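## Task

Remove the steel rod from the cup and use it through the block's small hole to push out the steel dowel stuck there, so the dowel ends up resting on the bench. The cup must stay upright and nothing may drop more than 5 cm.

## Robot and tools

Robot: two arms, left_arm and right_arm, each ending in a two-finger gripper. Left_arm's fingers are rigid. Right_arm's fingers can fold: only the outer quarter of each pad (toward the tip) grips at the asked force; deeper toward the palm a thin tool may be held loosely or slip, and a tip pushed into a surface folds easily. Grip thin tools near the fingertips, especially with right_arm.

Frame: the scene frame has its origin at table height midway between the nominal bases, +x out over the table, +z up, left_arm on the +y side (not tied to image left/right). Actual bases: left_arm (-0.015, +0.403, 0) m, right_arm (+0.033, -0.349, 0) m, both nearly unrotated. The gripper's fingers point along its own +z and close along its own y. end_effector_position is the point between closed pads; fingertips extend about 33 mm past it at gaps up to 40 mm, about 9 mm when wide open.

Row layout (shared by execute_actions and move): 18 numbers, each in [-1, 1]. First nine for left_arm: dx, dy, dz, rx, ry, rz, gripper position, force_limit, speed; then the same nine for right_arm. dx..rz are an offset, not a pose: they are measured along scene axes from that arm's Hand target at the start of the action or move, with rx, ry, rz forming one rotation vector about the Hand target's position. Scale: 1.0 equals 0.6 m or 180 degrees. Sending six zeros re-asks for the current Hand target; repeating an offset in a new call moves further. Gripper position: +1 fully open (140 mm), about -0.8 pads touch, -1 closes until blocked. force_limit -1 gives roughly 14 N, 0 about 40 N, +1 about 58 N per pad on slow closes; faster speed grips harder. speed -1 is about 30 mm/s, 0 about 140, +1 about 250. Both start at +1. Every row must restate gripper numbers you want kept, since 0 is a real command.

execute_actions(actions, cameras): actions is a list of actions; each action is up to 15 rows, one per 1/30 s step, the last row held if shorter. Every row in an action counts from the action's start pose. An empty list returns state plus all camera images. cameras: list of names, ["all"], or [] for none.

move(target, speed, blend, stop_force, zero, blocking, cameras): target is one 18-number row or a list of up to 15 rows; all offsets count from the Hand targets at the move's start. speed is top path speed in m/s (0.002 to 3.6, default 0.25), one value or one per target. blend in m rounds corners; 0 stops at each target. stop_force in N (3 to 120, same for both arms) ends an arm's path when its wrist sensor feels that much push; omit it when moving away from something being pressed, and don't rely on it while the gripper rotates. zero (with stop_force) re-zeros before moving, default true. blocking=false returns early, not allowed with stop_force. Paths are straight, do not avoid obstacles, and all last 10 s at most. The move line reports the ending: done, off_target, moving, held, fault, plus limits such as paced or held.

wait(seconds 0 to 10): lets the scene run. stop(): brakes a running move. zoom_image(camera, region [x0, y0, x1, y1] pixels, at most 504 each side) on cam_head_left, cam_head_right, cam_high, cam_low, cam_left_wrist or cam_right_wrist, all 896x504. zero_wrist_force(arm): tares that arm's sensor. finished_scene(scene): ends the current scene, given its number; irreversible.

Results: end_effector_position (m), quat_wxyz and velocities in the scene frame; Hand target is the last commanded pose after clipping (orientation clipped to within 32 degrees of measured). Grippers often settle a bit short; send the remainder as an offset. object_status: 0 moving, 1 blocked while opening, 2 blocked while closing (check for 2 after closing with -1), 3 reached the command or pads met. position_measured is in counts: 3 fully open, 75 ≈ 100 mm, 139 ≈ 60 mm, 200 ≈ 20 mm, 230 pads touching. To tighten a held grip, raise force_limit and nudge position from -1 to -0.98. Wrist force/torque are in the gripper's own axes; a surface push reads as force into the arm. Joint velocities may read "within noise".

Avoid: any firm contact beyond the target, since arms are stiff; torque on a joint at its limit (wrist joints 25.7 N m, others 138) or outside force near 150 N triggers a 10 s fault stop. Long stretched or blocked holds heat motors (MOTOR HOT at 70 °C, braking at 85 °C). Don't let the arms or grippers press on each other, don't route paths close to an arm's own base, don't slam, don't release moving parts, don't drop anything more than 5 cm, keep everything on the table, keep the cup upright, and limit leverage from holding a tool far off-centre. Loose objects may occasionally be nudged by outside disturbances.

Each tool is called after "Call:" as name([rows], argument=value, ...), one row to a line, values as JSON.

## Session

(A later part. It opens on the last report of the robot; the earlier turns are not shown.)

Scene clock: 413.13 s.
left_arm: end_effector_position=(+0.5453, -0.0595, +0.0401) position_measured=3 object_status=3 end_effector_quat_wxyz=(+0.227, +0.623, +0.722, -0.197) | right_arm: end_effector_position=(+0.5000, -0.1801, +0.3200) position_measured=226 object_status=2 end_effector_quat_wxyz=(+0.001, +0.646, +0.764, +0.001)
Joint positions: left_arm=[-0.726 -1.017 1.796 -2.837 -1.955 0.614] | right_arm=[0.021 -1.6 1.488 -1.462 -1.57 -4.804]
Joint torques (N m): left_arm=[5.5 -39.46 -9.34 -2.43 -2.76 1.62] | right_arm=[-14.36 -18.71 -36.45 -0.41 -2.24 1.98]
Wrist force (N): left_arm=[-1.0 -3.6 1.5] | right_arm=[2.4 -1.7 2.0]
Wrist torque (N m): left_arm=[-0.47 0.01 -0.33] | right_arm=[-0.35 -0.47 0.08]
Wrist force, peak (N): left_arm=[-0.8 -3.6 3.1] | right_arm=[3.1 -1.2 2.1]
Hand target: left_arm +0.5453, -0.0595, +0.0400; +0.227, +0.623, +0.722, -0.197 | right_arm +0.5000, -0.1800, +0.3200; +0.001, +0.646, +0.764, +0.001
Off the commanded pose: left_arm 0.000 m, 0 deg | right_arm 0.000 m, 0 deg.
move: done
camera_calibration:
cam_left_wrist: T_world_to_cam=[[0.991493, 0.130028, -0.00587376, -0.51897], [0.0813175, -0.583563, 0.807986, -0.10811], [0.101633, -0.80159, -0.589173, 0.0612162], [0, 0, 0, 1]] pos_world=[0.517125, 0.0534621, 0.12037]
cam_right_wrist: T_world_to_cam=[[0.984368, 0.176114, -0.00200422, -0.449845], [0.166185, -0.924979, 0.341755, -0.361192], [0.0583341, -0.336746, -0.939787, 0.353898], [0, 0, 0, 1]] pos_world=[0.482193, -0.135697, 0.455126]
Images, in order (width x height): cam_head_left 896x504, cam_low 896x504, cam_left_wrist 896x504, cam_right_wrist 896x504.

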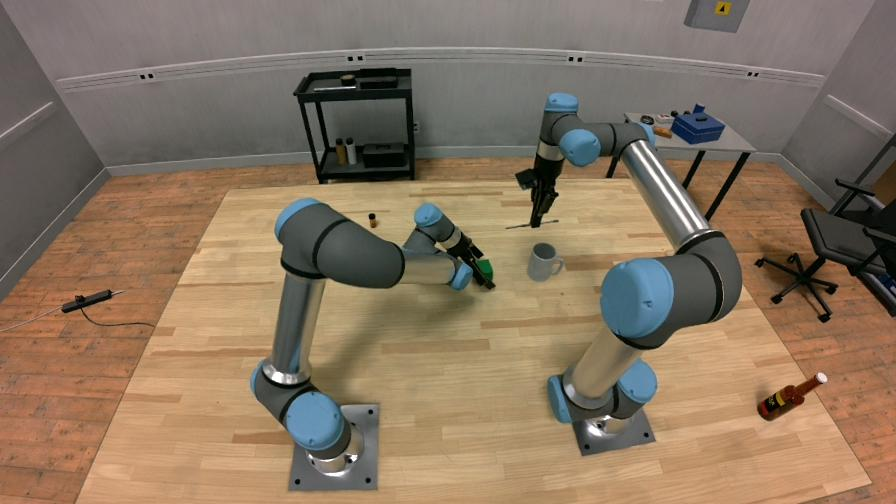

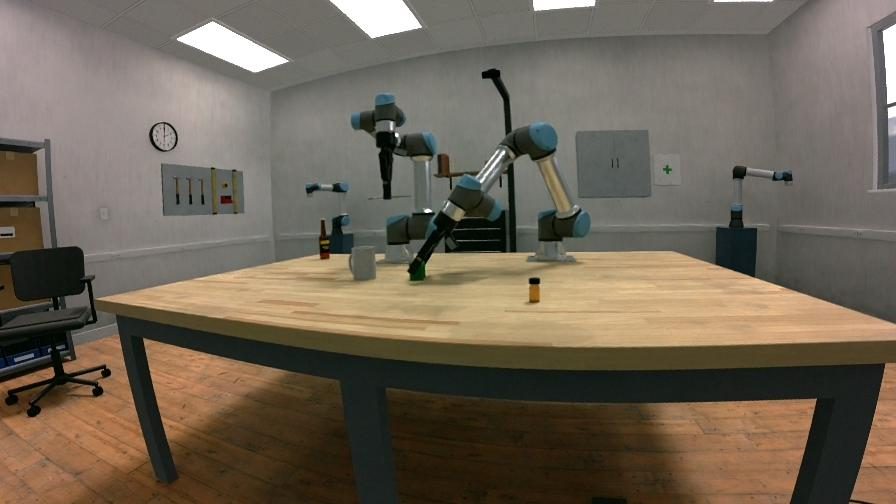

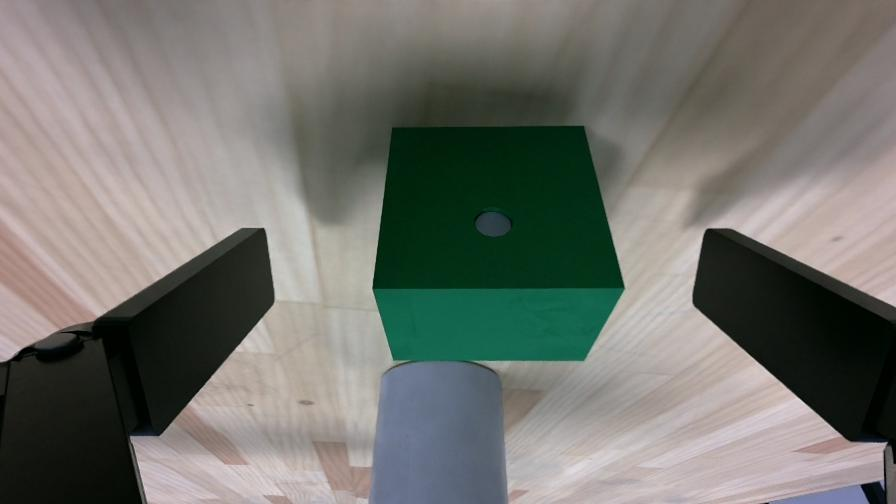

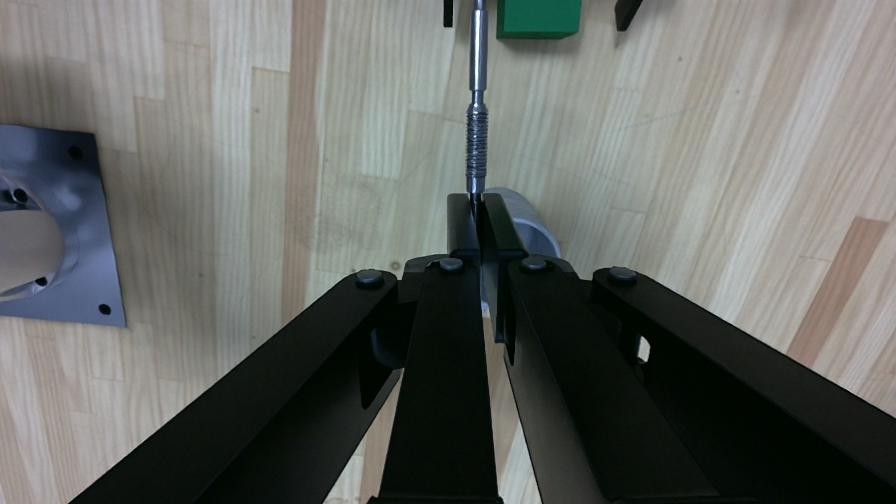

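Call:
move(target=[0,0,0,0,0,0,-1,1,-1,0,0,0,0,0,0,-1,1,-1], speed=0.05)

Call:
wait(seconds=1.0, cameras=["cam_left_wrist","cam_right_wrist"])

Scene clock: 418.27 s.
left_arm: end_effector_position=(+0.5453, -0.0594, +0.0400) position_measured=141 object_status=0 end_effector_quat_wxyz=(+0.227, +0.623, +0.722, -0.197) | right_arm: end_effector_position=(+0.5000, -0.1801, +0.3200) position_measured=226 object_status=2 end_effector_quat_wxyz=(+0.001, +0.646, +0.764, +0.001)
Joint positions: left_arm=[-0.725 -1.017 1.796 -2.837 -1.955 0.614] | right_arm=[0.021 -1.6 1.488 -1.462 -1.57 -4.804]
Joint torques (N m): left_arm=[-0.19 -33.76 -7.87 -3.92 -2.05 1.06] | right_arm=[-14.04 -19.75 -35.83 -0.28 0.27 -0.34]
Wrist force (N): left_arm=[-0.8 -5.5 -7.6] | right_arm=[2.3 -1.8 1.9]
Wrist torque (N m): left_arm=[-0.70 0.05 -0.28] | right_arm=[-0.37 -0.46 0.09]
Wrist force, peak (N): left_arm=[-0.8 -5.5 -7.6] | right_arm=[2.6 -2.0 1.9]
Hand target: left_arm +0.5453, -0.0595, +0.0400; +0.227, +0.623, +0.722, -0.197 | right_arm +0.5000, -0.1800, +0.3200; +0.001, +0.646, +0.764, +0.001
Off the commanded pose: left_arm 0.000 m, 0 deg | right_arm 0.000 m, 0 deg.
move: done

Scene clock: 419.27 s.
left_arm: end_effector_position=(+0.5453, -0.0594, +0.0400) position_measured=141 object_status=2 end_effector_quat_wxyz=(+0.227, +0.623, +0.722, -0.197) | right_arm: end_effector_position=(+0.5000, -0.1801, +0.3200) position_measured=226 object_status=2 end_effector_quat_wxyz=(+0.001, +0.646, +0.764, +0.001)
Joint positions: left_arm=[-0.725 -1.017 1.796 -2.837 -1.955 0.614] | right_arm=[0.021 -1.6 1.488 -1.462 -1.57 -4.804]
Joint torques (N m): left_arm=[-6 -33.26 -6.87 -2.95 -1.46 0.3] | right_arm=[-13.87 -19.52 -36.22 -0.15 0.92 -0.1]
Wrist force (N): left_arm=[-1.2 -5.4 -7.6] | right_arm=[2.1 -1.7 1.9]
Wrist torque (N m): left_arm=[-0.68 0.14 -0.29] | right_arm=[-0.37 -0.41 0.08]
Wrist force, peak (N): left_arm=[-0.7 -5.6 -8.0] | right_arm=[2.7 -1.7 2.2]
Hand target: left_arm +0.5453, -0.0595, +0.0400; +0.227, +0.623, +0.722, -0.197 | right_arm +0.5000, -0.1800, +0.3200; +0.001, +0.646, +0.764, +0.001
Tool commands: left_gripper/position=-1.0 left_gripper/force_limit=+1.0 left_gripper/speed=-1.0 right_gripper/position=-1.0 right_gripper/force_limit=+1.0 right_gripper/speed=-1.0
Off the commanded pose: left_arm 0.000 m, 0 deg | right_arm 0.000 m, 0 deg.
wait: 1.00 s; at rest by 0.17 s
camera_calibration:
cam_left_wrist: T_world_to_cam=[[0.991496, 0.129998, -0.00600102, -0.518869], [0.0814026, -0.583559, 0.807981, -0.108006], [0.101534, -0.801598, -0.589178, 0.0613001], [0, 0, 0, 1]] pos_world=[0.517025, 0.0535622, 0.12027]
cam_right_wrist: T_world_to_cam=[[0.984368, 0.176114, -0.00200422, -0.449845], [0.166185, -0.924979, 0.341755, -0.361192], [0.0583341, -0.336746, -0.939787, 0.353898], [0, 0, 0, 1]] pos_world=[0.482193, -0.135697, 0.455126]
Images, in order (width x height): cam_left_wrist 896x504, cam_right_wrist 896x504.

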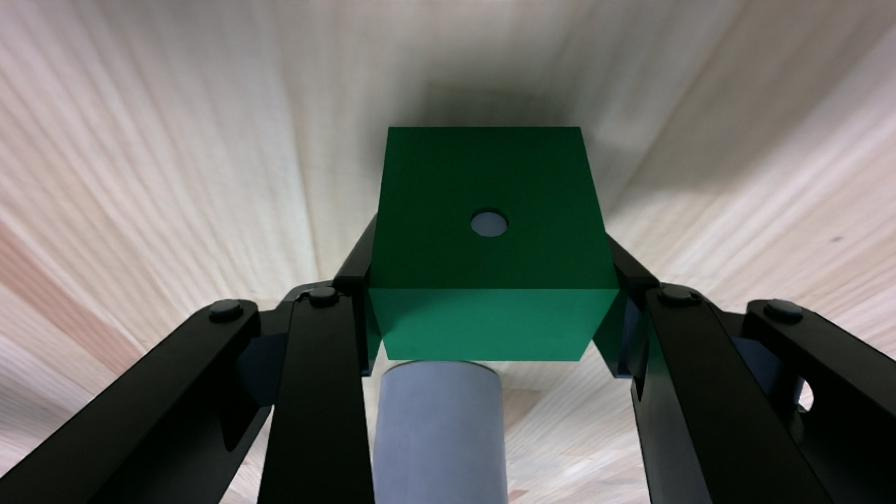

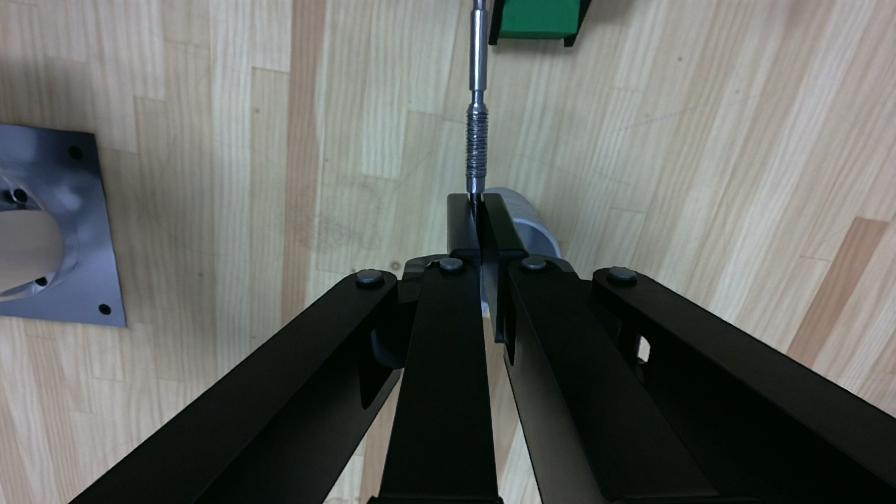

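Call:
move([
  [0,0,0.0333,0,0,0,-1,1,-1,0,0,0,0,0,0,-1,1,-1],
  [-0.0762,0.2133,0.0333,0,0,0,-1,1,-1,0.045,0.1167,-0.25,0,0,0,-1,1,-1],
  [-0.0762,0.2133,0.0012,0,0,0,-1,1,-1,0.045,0.1167,-0.25,0,0,0,-1,1,-1],
], speed=[0.06,0.12,0.05], blend=[0.005,0.003,0], cameras=["cam_left_wrist","cam_right_wrist","cam_low","cam_head_left"])

Scene clock: 435.60 s.
left_arm: end_effector_position=(+0.4994, +0.0686, +0.0405) position_measured=141 object_status=2 end_effector_quat_wxyz=(+0.227, +0.623, +0.722, -0.197) | right_arm: end_effector_position=(+0.5270, -0.1100, +0.1700) position_measured=226 object_status=2 end_effector_quat_wxyz=(+0.001, +0.646, +0.764, +0.001)
Joint positions: left_arm=[-0.587 -1.193 2.079 -2.889 -2.016 0.749] | right_arm=[0.151 -1.445 1.712 -1.84 -1.57 -4.674]
Joint torques (N m): left_arm=[-5.81 -40.06 -29.29 -3.01 0.07 -1.62] | right_arm=[-14.08 -28.04 -36.01 -3.92 -1.9 -1.85]
Wrist force (N): left_arm=[2.2 -3.5 4.8] | right_arm=[2.4 -1.6 2.2]
Wrist torque (N m): left_arm=[-0.42 -0.11 -0.44] | right_arm=[-0.37 -0.47 0.02]
Wrist force, peak (N): left_arm=[-1.0 -5.7 -7.9] | right_arm=[3.1 -1.2 3.9]
Hand target: left_arm +0.4995, +0.0685, +0.0407; +0.227, +0.623, +0.722, -0.197 | right_arm +0.5270, -0.1100, +0.1700; +0.001, +0.646, +0.764, +0.001
Off the commanded pose: left_arm 0.000 m, 0 deg | right_arm 0.000 m, 0 deg.
move: done
camera_calibration:
cam_left_wrist: T_world_to_cam=[[0.99149, 0.130038, -0.00620171, -0.490089], [0.0816101, -0.583717, 0.807846, -0.0300619], [0.101431, -0.801477, -0.589361, 0.169037], [0, 0, 0, 1]] pos_world=[0.471226, 0.181662, 0.12087]
cam_right_wrist: T_world_to_cam=[[0.984352, 0.176199, -0.00205536, -0.489023], [0.166276, -0.924931, 0.341842, -0.249736], [0.058331, -0.336835, -0.939755, 0.234914], [0, 0, 0, 1]] pos_world=[0.509194, -0.0656964, 0.305127]
Images, in order (width x height): cam_head_left 896x504, cam_low 896x504, cam_left_wrist 896x504, cam_right_wrist 896x504.

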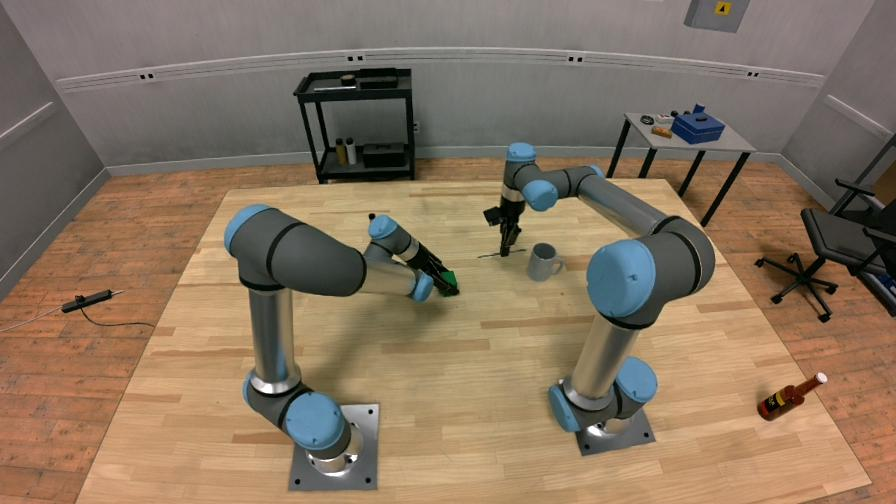

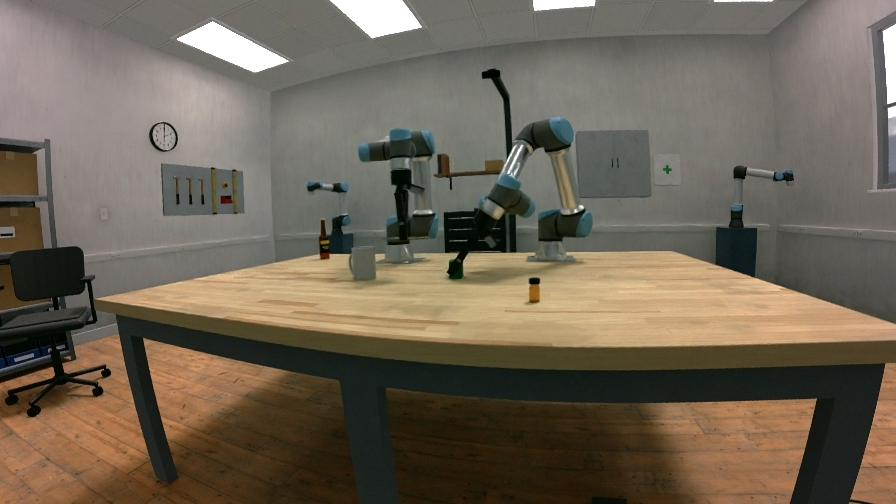

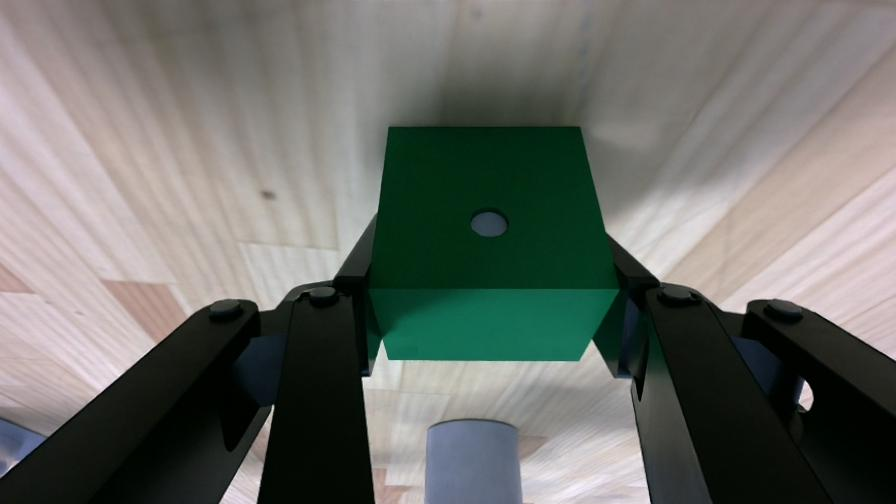

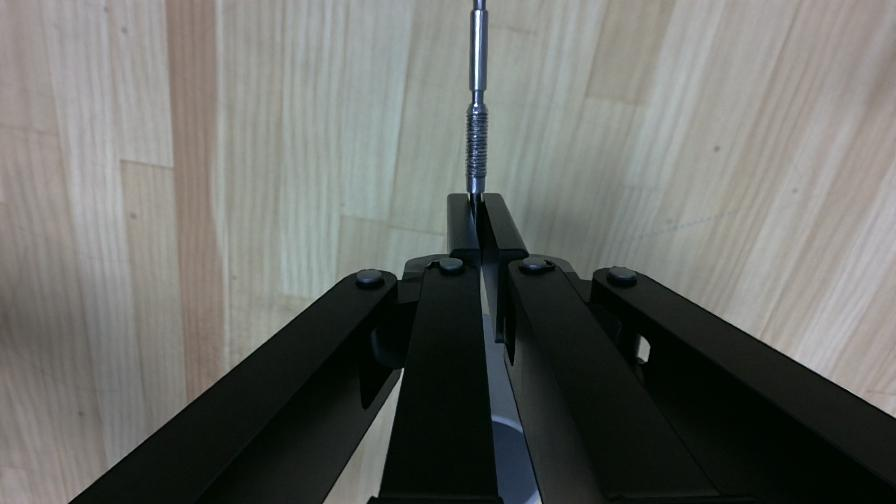

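Call:
move(target=[0,0,0,0,0,0,-1,1,-1,0.0025,0.006,-0.1767,0,0,0,-1,1,-1], speed=0.12, cameras=["cam_left_wrist","cam_right_wrist","cam_low","cam_head_left"])

Call:
zoom_image(camera="cam_left_wrist", region=[400, 260, 600, 480])

Call:
zoom_image(camera="cam_low", region=[340, 210, 500, 300])

Scene clock: 440.23 s.
left_arm: end_effector_position=(+0.4995, +0.0685, +0.0407) position_measured=141 object_status=2 end_effector_quat_wxyz=(+0.227, +0.623, +0.722, -0.197) | right_arm: end_effector_position=(+0.5284, -0.1064, +0.0640) position_measured=226 object_status=2 end_effector_quat_wxyz=(+0.000, +0.646, +0.764, +0.001)
Joint positions: left_arm=[-0.587 -1.193 2.078 -2.889 -2.016 0.749] | right_arm=[0.157 -1.338 1.877 -2.112 -1.57 -4.668]
Joint torques (N m): left_arm=[-7.81 -43.48 -31.41 -4.39 0.49 -1.08] | right_arm=[8.85 -32.04 -29.66 -2.27 1.76 1.01]
Wrist force (N): left_arm=[2.3 -3.4 5.1] | right_arm=[2.0 -1.6 2.2]
Wrist torque (N m): left_arm=[-0.40 -0.14 -0.43] | right_arm=[-0.37 -0.38 -0.05]
Wrist force, peak (N): left_arm=[2.6 -3.6 5.1] | right_arm=[2.4 -1.7 4.2]
Hand target: left_arm +0.4995, +0.0685, +0.0407; +0.227, +0.623, +0.722, -0.197 | right_arm +0.5285, -0.1064, +0.0640; +0.001, +0.646, +0.764, +0.001
Off the commanded pose: left_arm 0.000 m, 0 deg | right_arm 0.000 m, 0 deg.
move: done
camera_calibration:
cam_left_wrist: T_world_to_cam=[[0.991496, 0.129998, -0.00600102, -0.490194], [0.0814026, -0.583559, 0.807981, -0.0301564], [0.101534, -0.801598, -0.589178, 0.168957], [0, 0, 0, 1]] pos_world=[0.471325, 0.181562, 0.12097]
cam_right_wrist: T_world_to_cam=[[0.984358, 0.176165, -0.00214752, -0.49124], [0.166276, -0.924936, 0.341826, -0.210401], [0.0582314, -0.336837, -0.939761, 0.136482], [0, 0, 0, 1]] pos_world=[0.510594, -0.0620965, 0.199127]
Images, in order (width x height): cam_head_left 896x504, cam_low 896x504, cam_left_wrist 896x504, cam_right_wrist 896x504.

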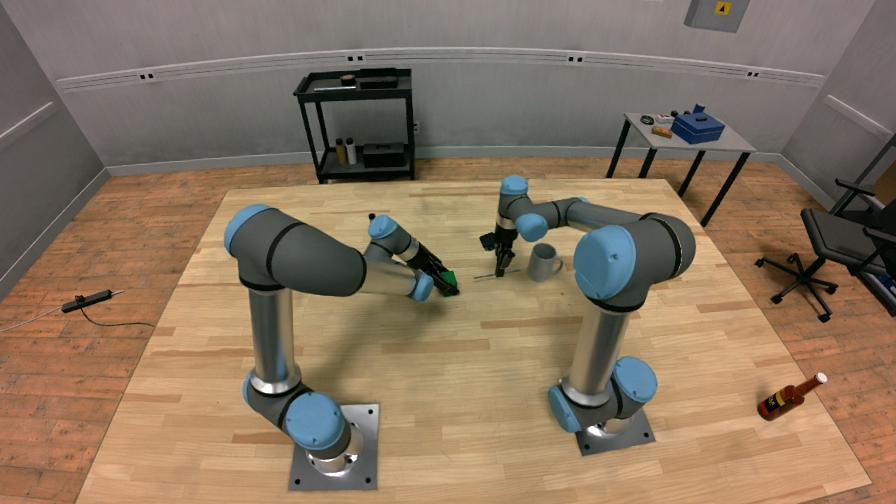

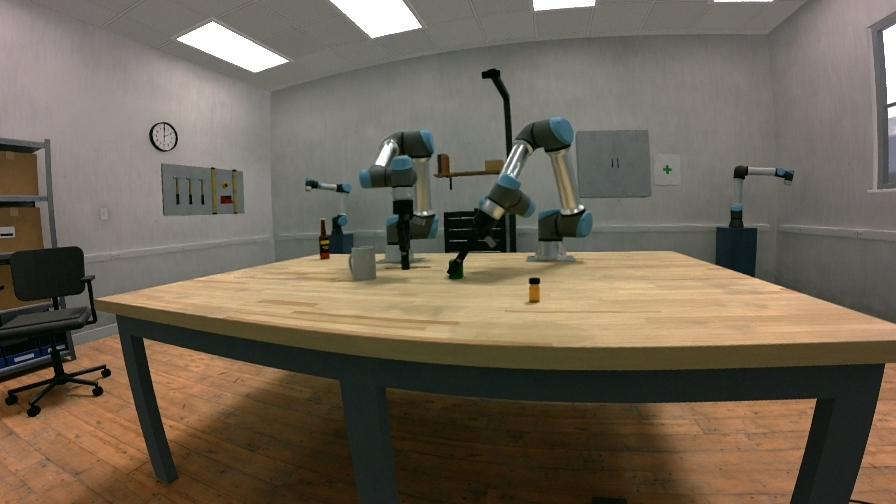

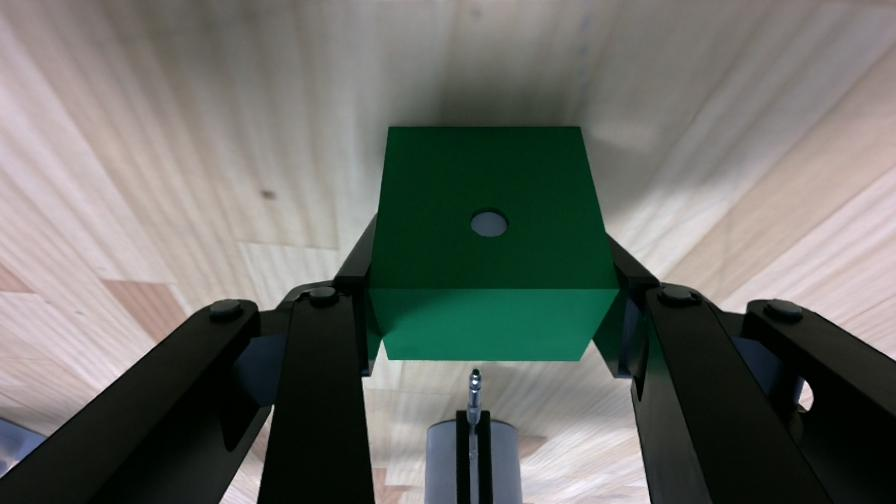

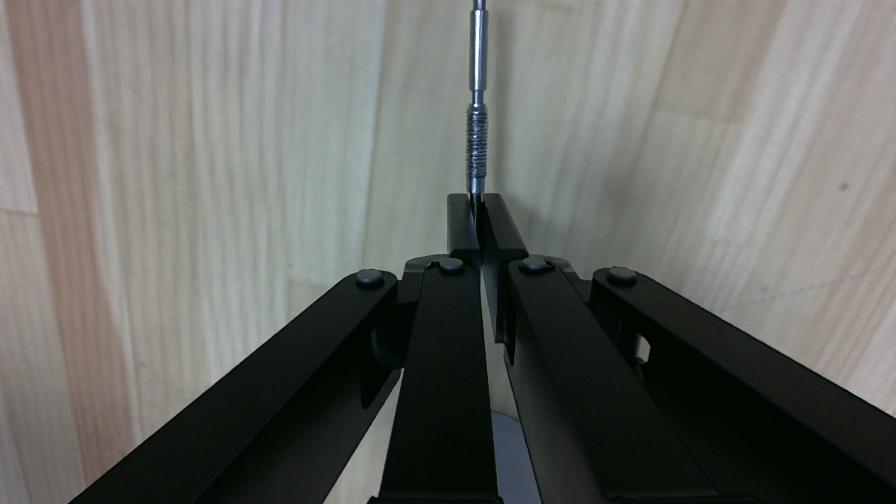

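Scaled by 2.291 from the camera's 896x504 image, which has a finer 1280x720 frame.

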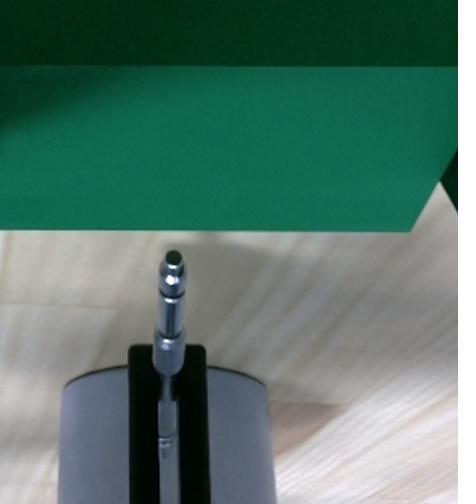

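Scaled by 3.150 from the camera's 896x504 image, which has a finer 1280x720 frame.

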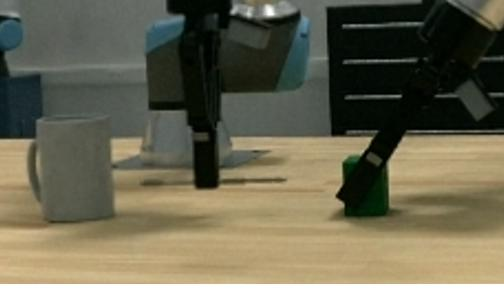

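Call:
zoom_image(camera="cam_left_wrist", region=[435, 355, 515, 435])

Call:
zoom_image(camera="cam_left_wrist", region=[435, 424, 515, 504])

Call:
zoom_image(camera="cam_left_wrist", region=[450, 190, 530, 270])

Call:
zoom_image(camera="cam_low", region=[375, 245, 475, 285])

Scaled by 6.300 from the camera's 896x504 image, which has a finer 1280x720 frame.

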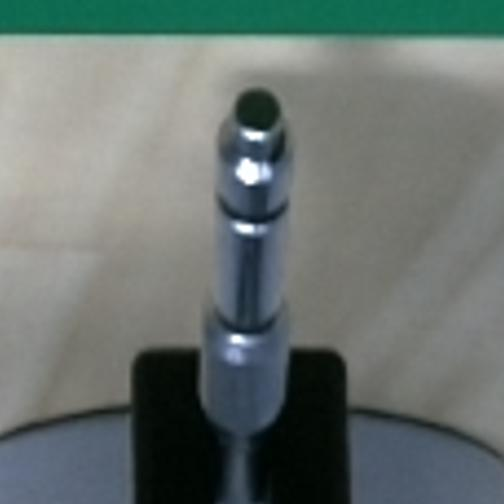

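Scaled by 6.300 from the camera's 896x504 image, which has a finer 1280x720 frame.

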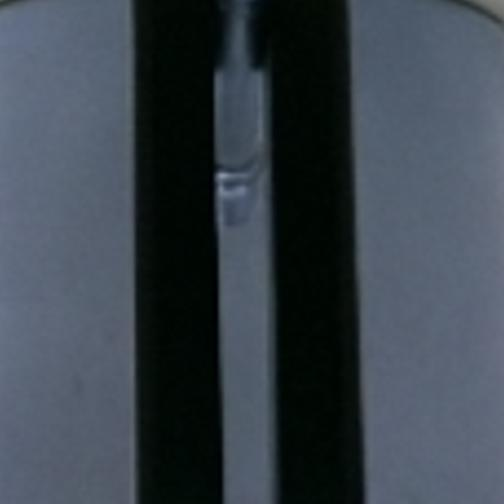

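Scaled by 6.300 from the camera's 896x504 image, which has a finer 1280x720 frame.

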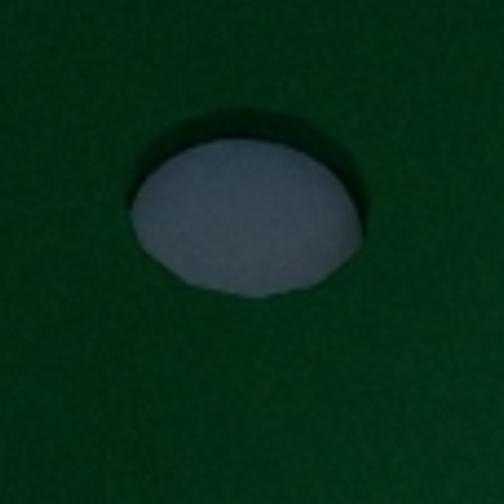

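Scaled by 5.040 from the camera's 896x504 image, which has a finer 1280x720 frame.

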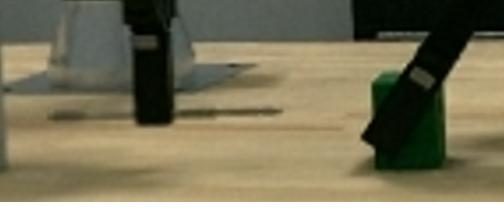

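Call:
move(target=[0,0,0,0,0,0,-1,1,-1,-0.0109,0.0117,0.0025,0,0,-0.01056,-1,1,-1], speed=0.05, cameras=["cam_left_wrist","cam_low","cam_right_wrist"])

Call:
zoom_image(camera="cam_left_wrist", region=[435, 350, 535, 450])

Call:
zoom_image(camera="cam_low", region=[375, 245, 475, 285])

Call:
zoom_image(camera="cam_left_wrist", region=[350, 270, 640, 370])

Scene clock: 467.67 s.
left_arm: end_effector_position=(+0.4995, +0.0685, +0.0407) position_measured=141 object_status=2 end_effector_quat_wxyz=(+0.227, +0.623, +0.722, -0.197) | right_arm: end_effector_position=(+0.5218, -0.0992, +0.0655) position_measured=226 object_status=2 end_effector_quat_wxyz=(+0.000, +0.658, +0.753, +0.001) end_effector_velocity=(+0.001, -0.002, +0.000) end_effector_angular_velocity=(+0.000, +0.000, +0.004)
Joint positions: left_arm=[-0.587 -1.193 2.078 -2.889 -2.016 0.749] | right_arm=[0.173 -1.346 1.883 -2.11 -1.57 -4.619]
Joint velocities: left_arm=[within noise] | right_arm=[-0.003 0.001 0 0 0 -0.008]
Joint torques (N m): left_arm=[-6.99 -40.92 -30.27 -3.28 0.33 0] | right_arm=[-9 -28.98 -22.17 -0.77 -1.62 -1.68]
Wrist force (N): left_arm=[2.3 -3.7 5.0] | right_arm=[2.4 -1.5 2.2]
Wrist torque (N m): left_arm=[-0.46 -0.14 -0.44] | right_arm=[-0.34 -0.46 -0.01]
Wrist force, peak (N): left_arm=[2.4 -3.9 5.2] | right_arm=[2.5 -1.7 2.5]
Hand target: left_arm +0.4995, +0.0685, +0.0407; +0.227, +0.623, +0.722, -0.197 | right_arm +0.5220, -0.0994, +0.0655; +0.001, +0.658, +0.753, +0.001
Off the commanded pose: left_arm 0.000 m, 0 deg | right_arm 0.000 m, 0 deg.
move: done
camera_calibration:
cam_left_wrist: T_world_to_cam=[[0.991496, 0.129998, -0.00600102, -0.490194], [0.0814026, -0.583559, 0.807981, -0.0301564], [0.101534, -0.801598, -0.589178, 0.168957], [0, 0, 0, 1]] pos_world=[0.471325, 0.181562, 0.12097]
cam_right_wrist: T_world_to_cam=[[0.989665, 0.143386, -0.00200133, -0.49204], [0.135433, -0.930006, 0.341683, -0.18754], [0.0471313, -0.338422, -0.939813, 0.146339], [0, 0, 0, 1]] pos_world=[0.505457, -0.0543376, 0.200626]
Images, in order (width x height): cam_low 896x504, cam_left_wrist 896x504, cam_right_wrist 896x504.

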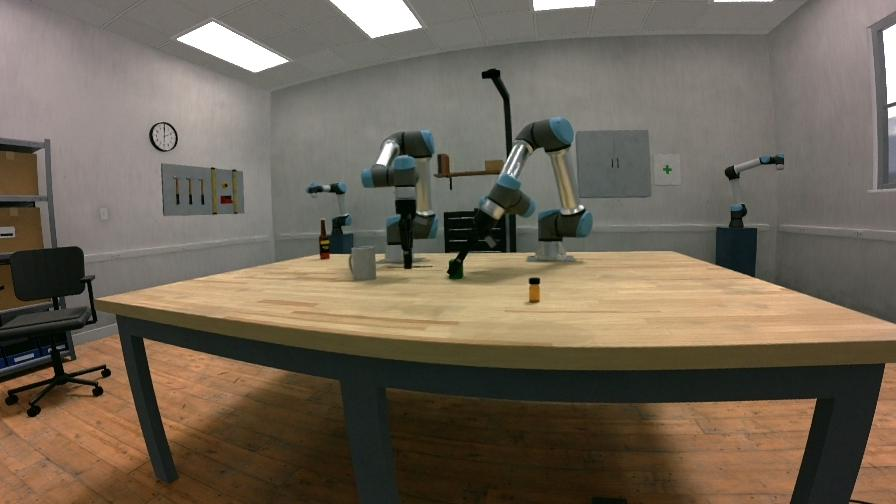

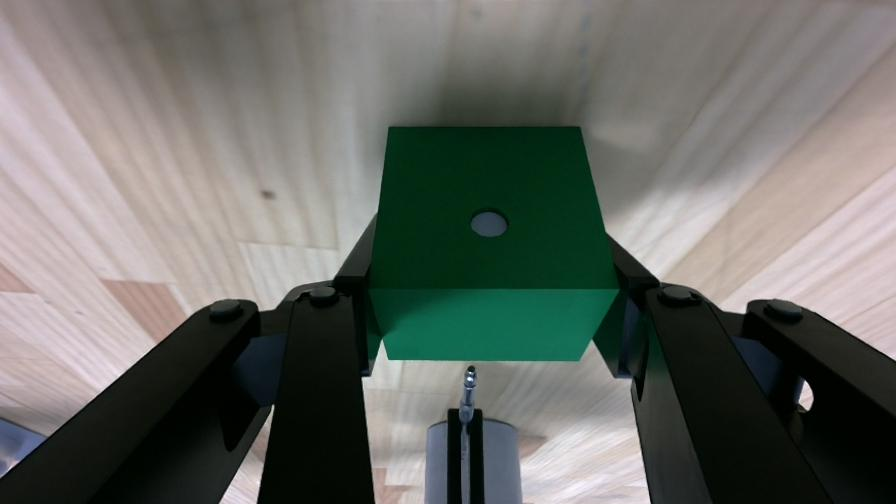

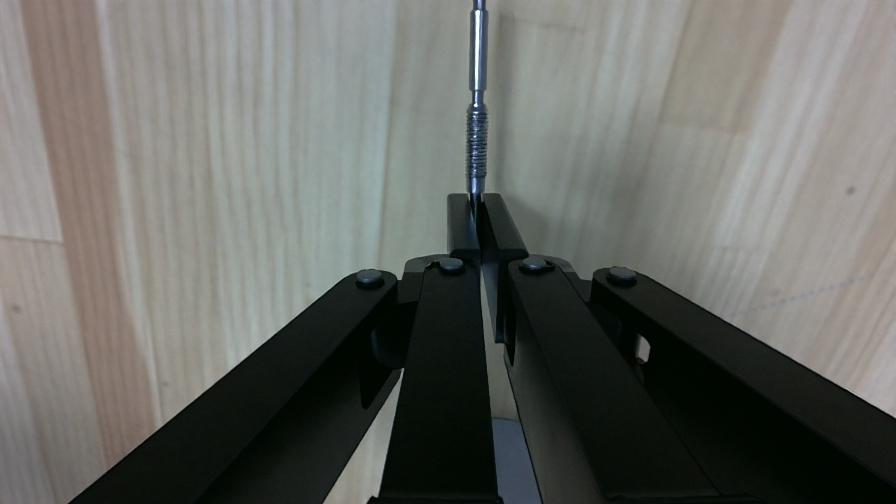

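Scaled by 5.040 from the camera's 896x504 image, which has a finer 1280x720 frame.

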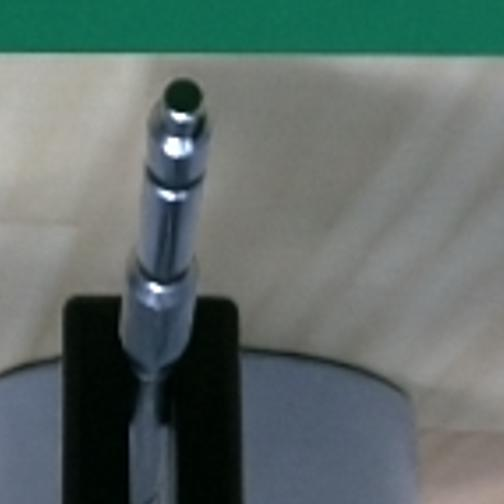

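Scaled by 5.040 from the camera's 896x504 image, which has a finer 1280x720 frame.

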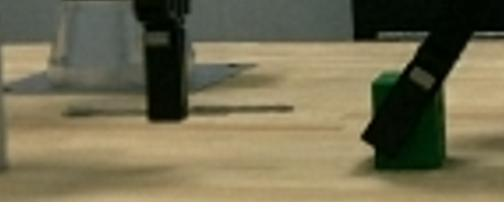

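Scaled by 1.738 from the camera's 896x504 image, which has a finer 1280x720 frame.

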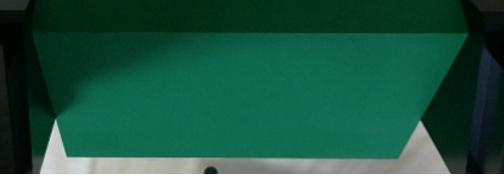

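Call:
move(target=[0,0,0,0,0,0,-1,1,-1,-0.011,0.0792,0,0,0,0,-1,1,-1], speed=0.06, cameras=["cam_left_wrist","cam_low","cam_right_wrist","cam_head_left"])

Call:
zoom_image(camera="cam_left_wrist", region=[435, 340, 535, 440])

Call:
zoom_image(camera="cam_low", region=[375, 245, 475, 285])

Call:
zoom_image(camera="cam_right_wrist", region=[420, 0, 540, 120])

Call:
zoom_image(camera="cam_head_left", region=[420, 240, 540, 310])

Scene clock: 480.67 s.
left_arm: end_effector_position=(+0.4995, +0.0685, +0.0407) position_measured=141 object_status=2 end_effector_quat_wxyz=(+0.227, +0.623, +0.722, -0.197) | right_arm: end_effector_position=(+0.5153, -0.0517, +0.0655) position_measured=226 object_status=2 end_effector_quat_wxyz=(+0.001, +0.658, +0.753, +0.001) end_effector_velocity=(+0.000, -0.002, -0.001) end_effector_angular_velocity=(+0.000, +0.002, +0.003)
Joint positions: left_arm=[-0.587 -1.193 2.078 -2.889 -2.016 0.749] | right_arm=[0.261 -1.308 1.832 -2.098 -1.57 -4.531]
Joint velocities: left_arm=[within noise] | right_arm=[-0.004 -0.001 0.003 0 0 -0.007]
Joint torques (N m): left_arm=[-6.82 -40.48 -29.21 -2.96 0.13 1.01] | right_arm=[-15.02 -40.4 -16.37 -1.86 -2.42 -1.74]
Wrist force (N): left_arm=[2.2 -3.6 4.9] | right_arm=[1.8 -1.5 2.2]
Wrist torque (N m): left_arm=[-0.44 -0.11 -0.43] | right_arm=[-0.35 -0.33 0.04]
Wrist force, peak (N): left_arm=[2.3 -3.7 5.2] | right_arm=[3.1 -1.7 2.1]
Hand target: left_arm +0.4995, +0.0685, +0.0407; +0.227, +0.623, +0.722, -0.197 | right_arm +0.5154, -0.0519, +0.0655; +0.001, +0.658, +0.753, +0.001
Off the commanded pose: left_arm 0.000 m, 0 deg | right_arm 0.000 m, 0 deg.
move: done
camera_calibration:
cam_left_wrist: T_world_to_cam=[[0.991496, 0.129998, -0.00600102, -0.490194], [0.0814026, -0.583559, 0.807981, -0.0301564], [0.101534, -0.801598, -0.589178, 0.168957], [0, 0, 0, 1]] pos_world=[0.471325, 0.181562, 0.12097]
cam_right_wrist: T_world_to_cam=[[0.98965, 0.143485, -0.00205438, -0.4924], [0.13554, -0.929958, 0.34177, -0.142555], [0.0471285, -0.338511, -0.939781, 0.162715], [0, 0, 0, 1]] pos_world=[0.498957, -0.00683721, 0.200626]
Images, in order (width x height): cam_head_left 896x504, cam_low 896x504, cam_left_wrist 896x504, cam_right_wrist 896x504.

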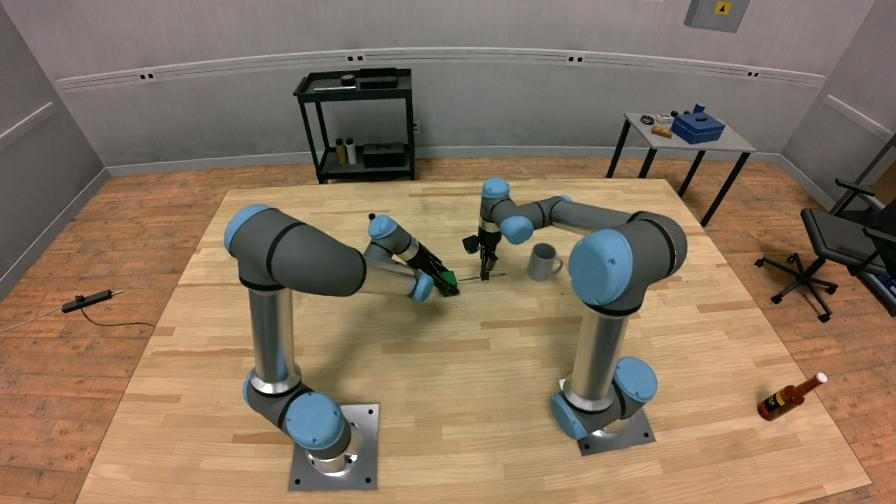

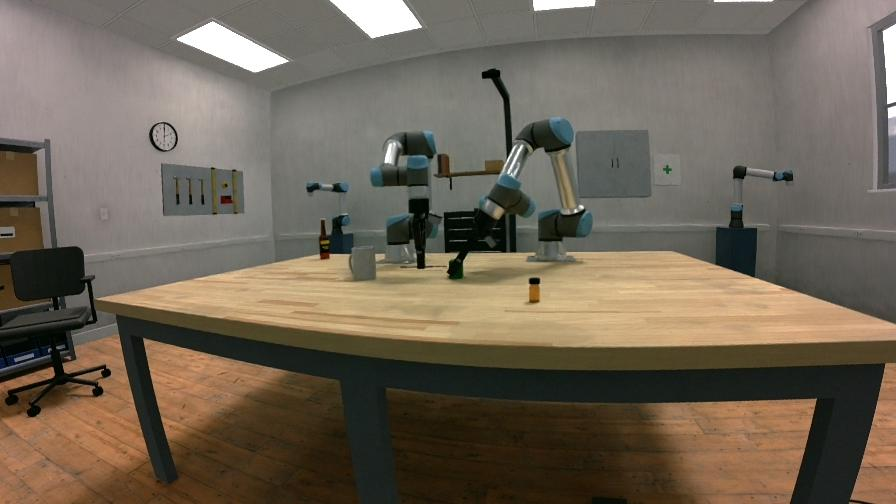

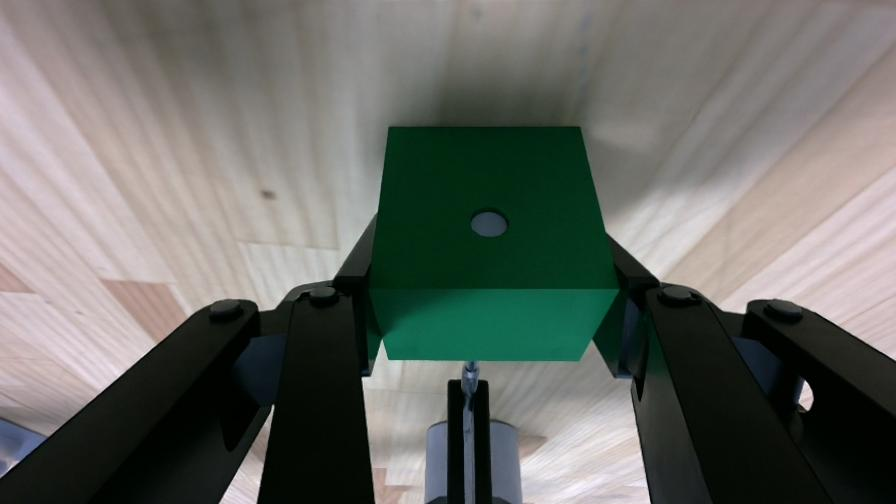

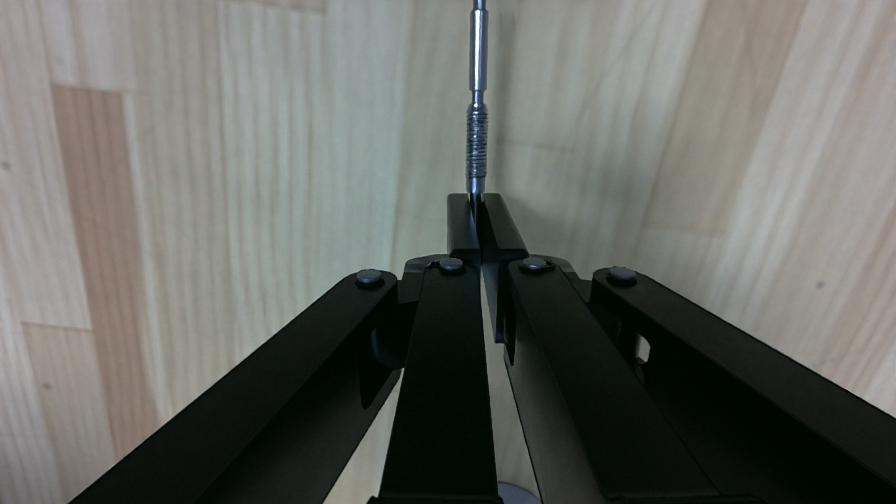

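Scaled by 5.040 from the camera's 896x504 image, which has a finer 1280x720 frame.

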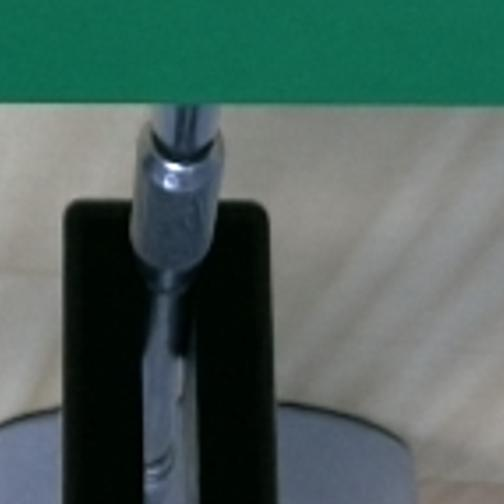

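Scaled by 5.040 from the camera's 896x504 image, which has a finer 1280x720 frame.

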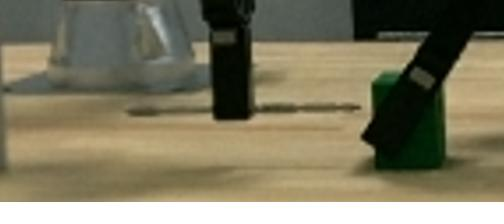

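Scaled by 4.200 from the camera's 896x504 image, which has a finer 1280x720 frame.

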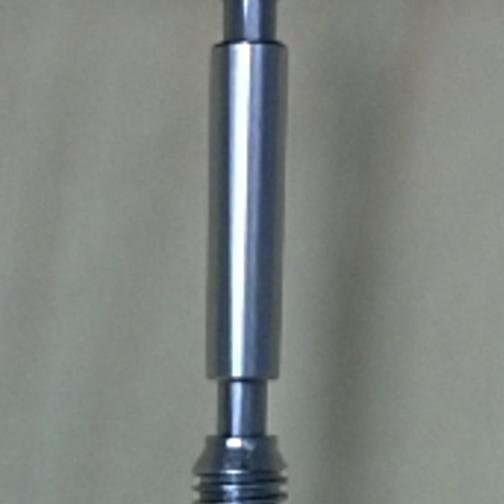

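Scaled by 4.200 from the camera's 896x504 image, which has a finer 1280x720 frame.

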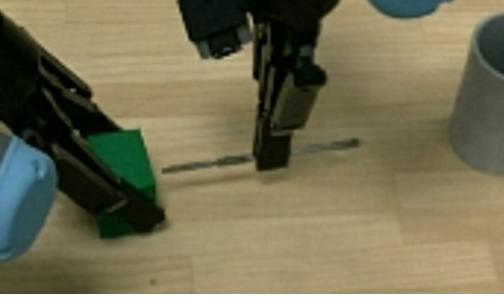

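Call:
move(target=[0,0,0,0,0,0,-1,1,-1,-0.0057,0.0413,0,0,0,0,-1,1,-1], speed=0.02, stop_force=5, cameras=["cam_left_wrist","cam_low"])

Call:
zoom_image(camera="cam_left_wrist", region=[435, 340, 535, 440])

Call:
zoom_image(camera="cam_low", region=[375, 245, 475, 285])

Scene clock: 487.90 s.
left_arm: end_effector_position=(+0.4995, +0.0685, +0.0407) position_measured=141 object_status=2 end_effector_quat_wxyz=(+0.227, +0.623, +0.722, -0.197) | right_arm: end_effector_position=(+0.5119, -0.0271, +0.0655) position_measured=226 object_status=2 end_effector_quat_wxyz=(+0.001, +0.658, +0.753, +0.001)
Joint positions: left_arm=[-0.587 -1.193 2.078 -2.889 -2.016 0.749] | right_arm=[0.305 -1.285 1.802 -2.091 -1.571 -4.487]
Joint torques (N m): left_arm=[-4.98 -40.99 -28.99 -3.13 -0.01 1.39] | right_arm=[-14.11 -41.49 -15.22 -4.15 -2.66 -2]
Wrist force (N): left_arm=[1.8 -4.5 4.3] | right_arm=[2.3 -0.3 2.1]
Wrist torque (N m): left_arm=[-0.45 -0.10 -0.42] | right_arm=[-0.31 -0.44 0.05]
Wrist force, peak (N): left_arm=[2.0 -4.9 5.1] | right_arm=[2.4 -1.7 2.0]
Hand target: left_arm +0.4995, +0.0685, +0.0407; +0.227, +0.623, +0.722, -0.197 | right_arm +0.5119, -0.0271, +0.0655; +0.001, +0.658, +0.753, +0.001
Off the commanded pose: left_arm 0.000 m, 0 deg | right_arm 0.000 m, 0 deg.
move: done
camera_calibration:
cam_left_wrist: T_world_to_cam=[[0.991496, 0.129998, -0.00600102, -0.490194], [0.0814026, -0.583559, 0.807981, -0.0301564], [0.101534, -0.801598, -0.589178, 0.168957], [0, 0, 0, 1]] pos_world=[0.471325, 0.181562, 0.12097]
Images, in order (width x height): cam_low 896x504, cam_left_wrist 896x504.

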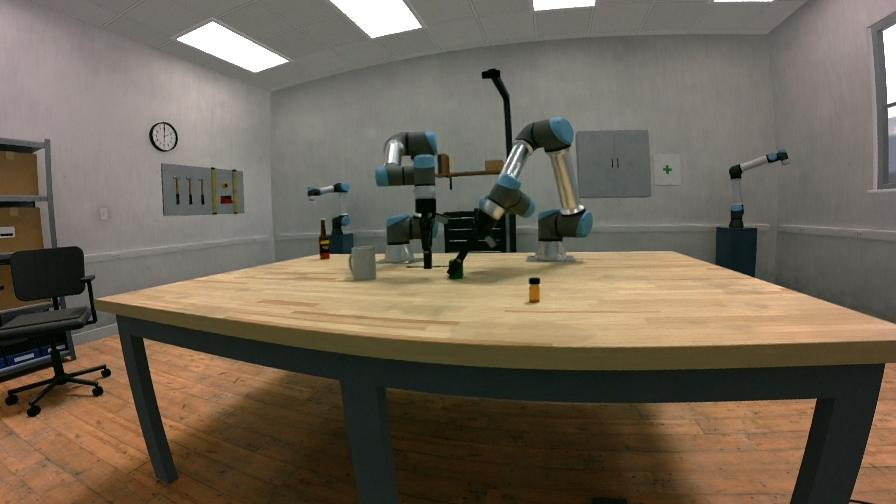

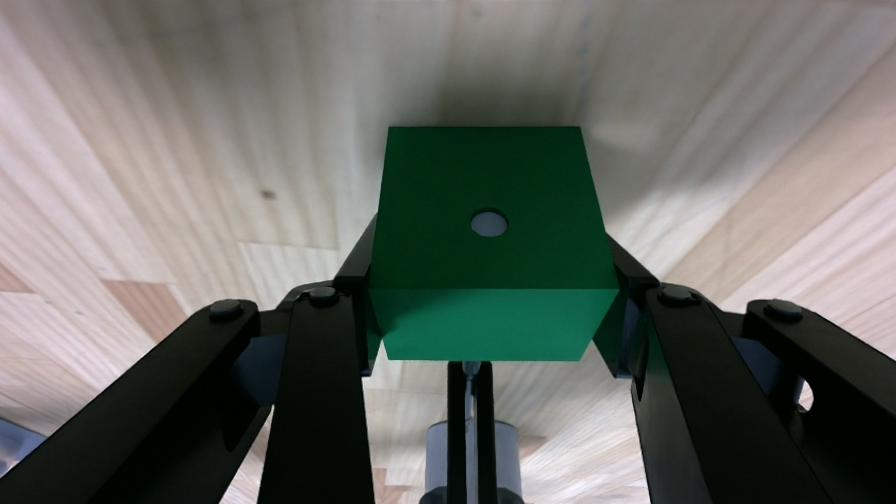

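Scaled by 5.040 from the camera's 896x504 image, which has a finer 1280x720 frame.

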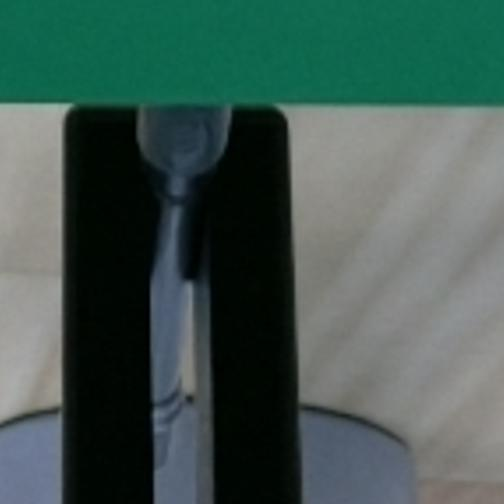

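Scaled by 5.040 from the camera's 896x504 image, which has a finer 1280x720 frame.

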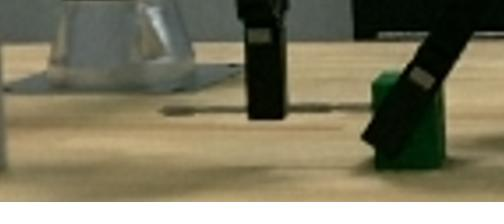

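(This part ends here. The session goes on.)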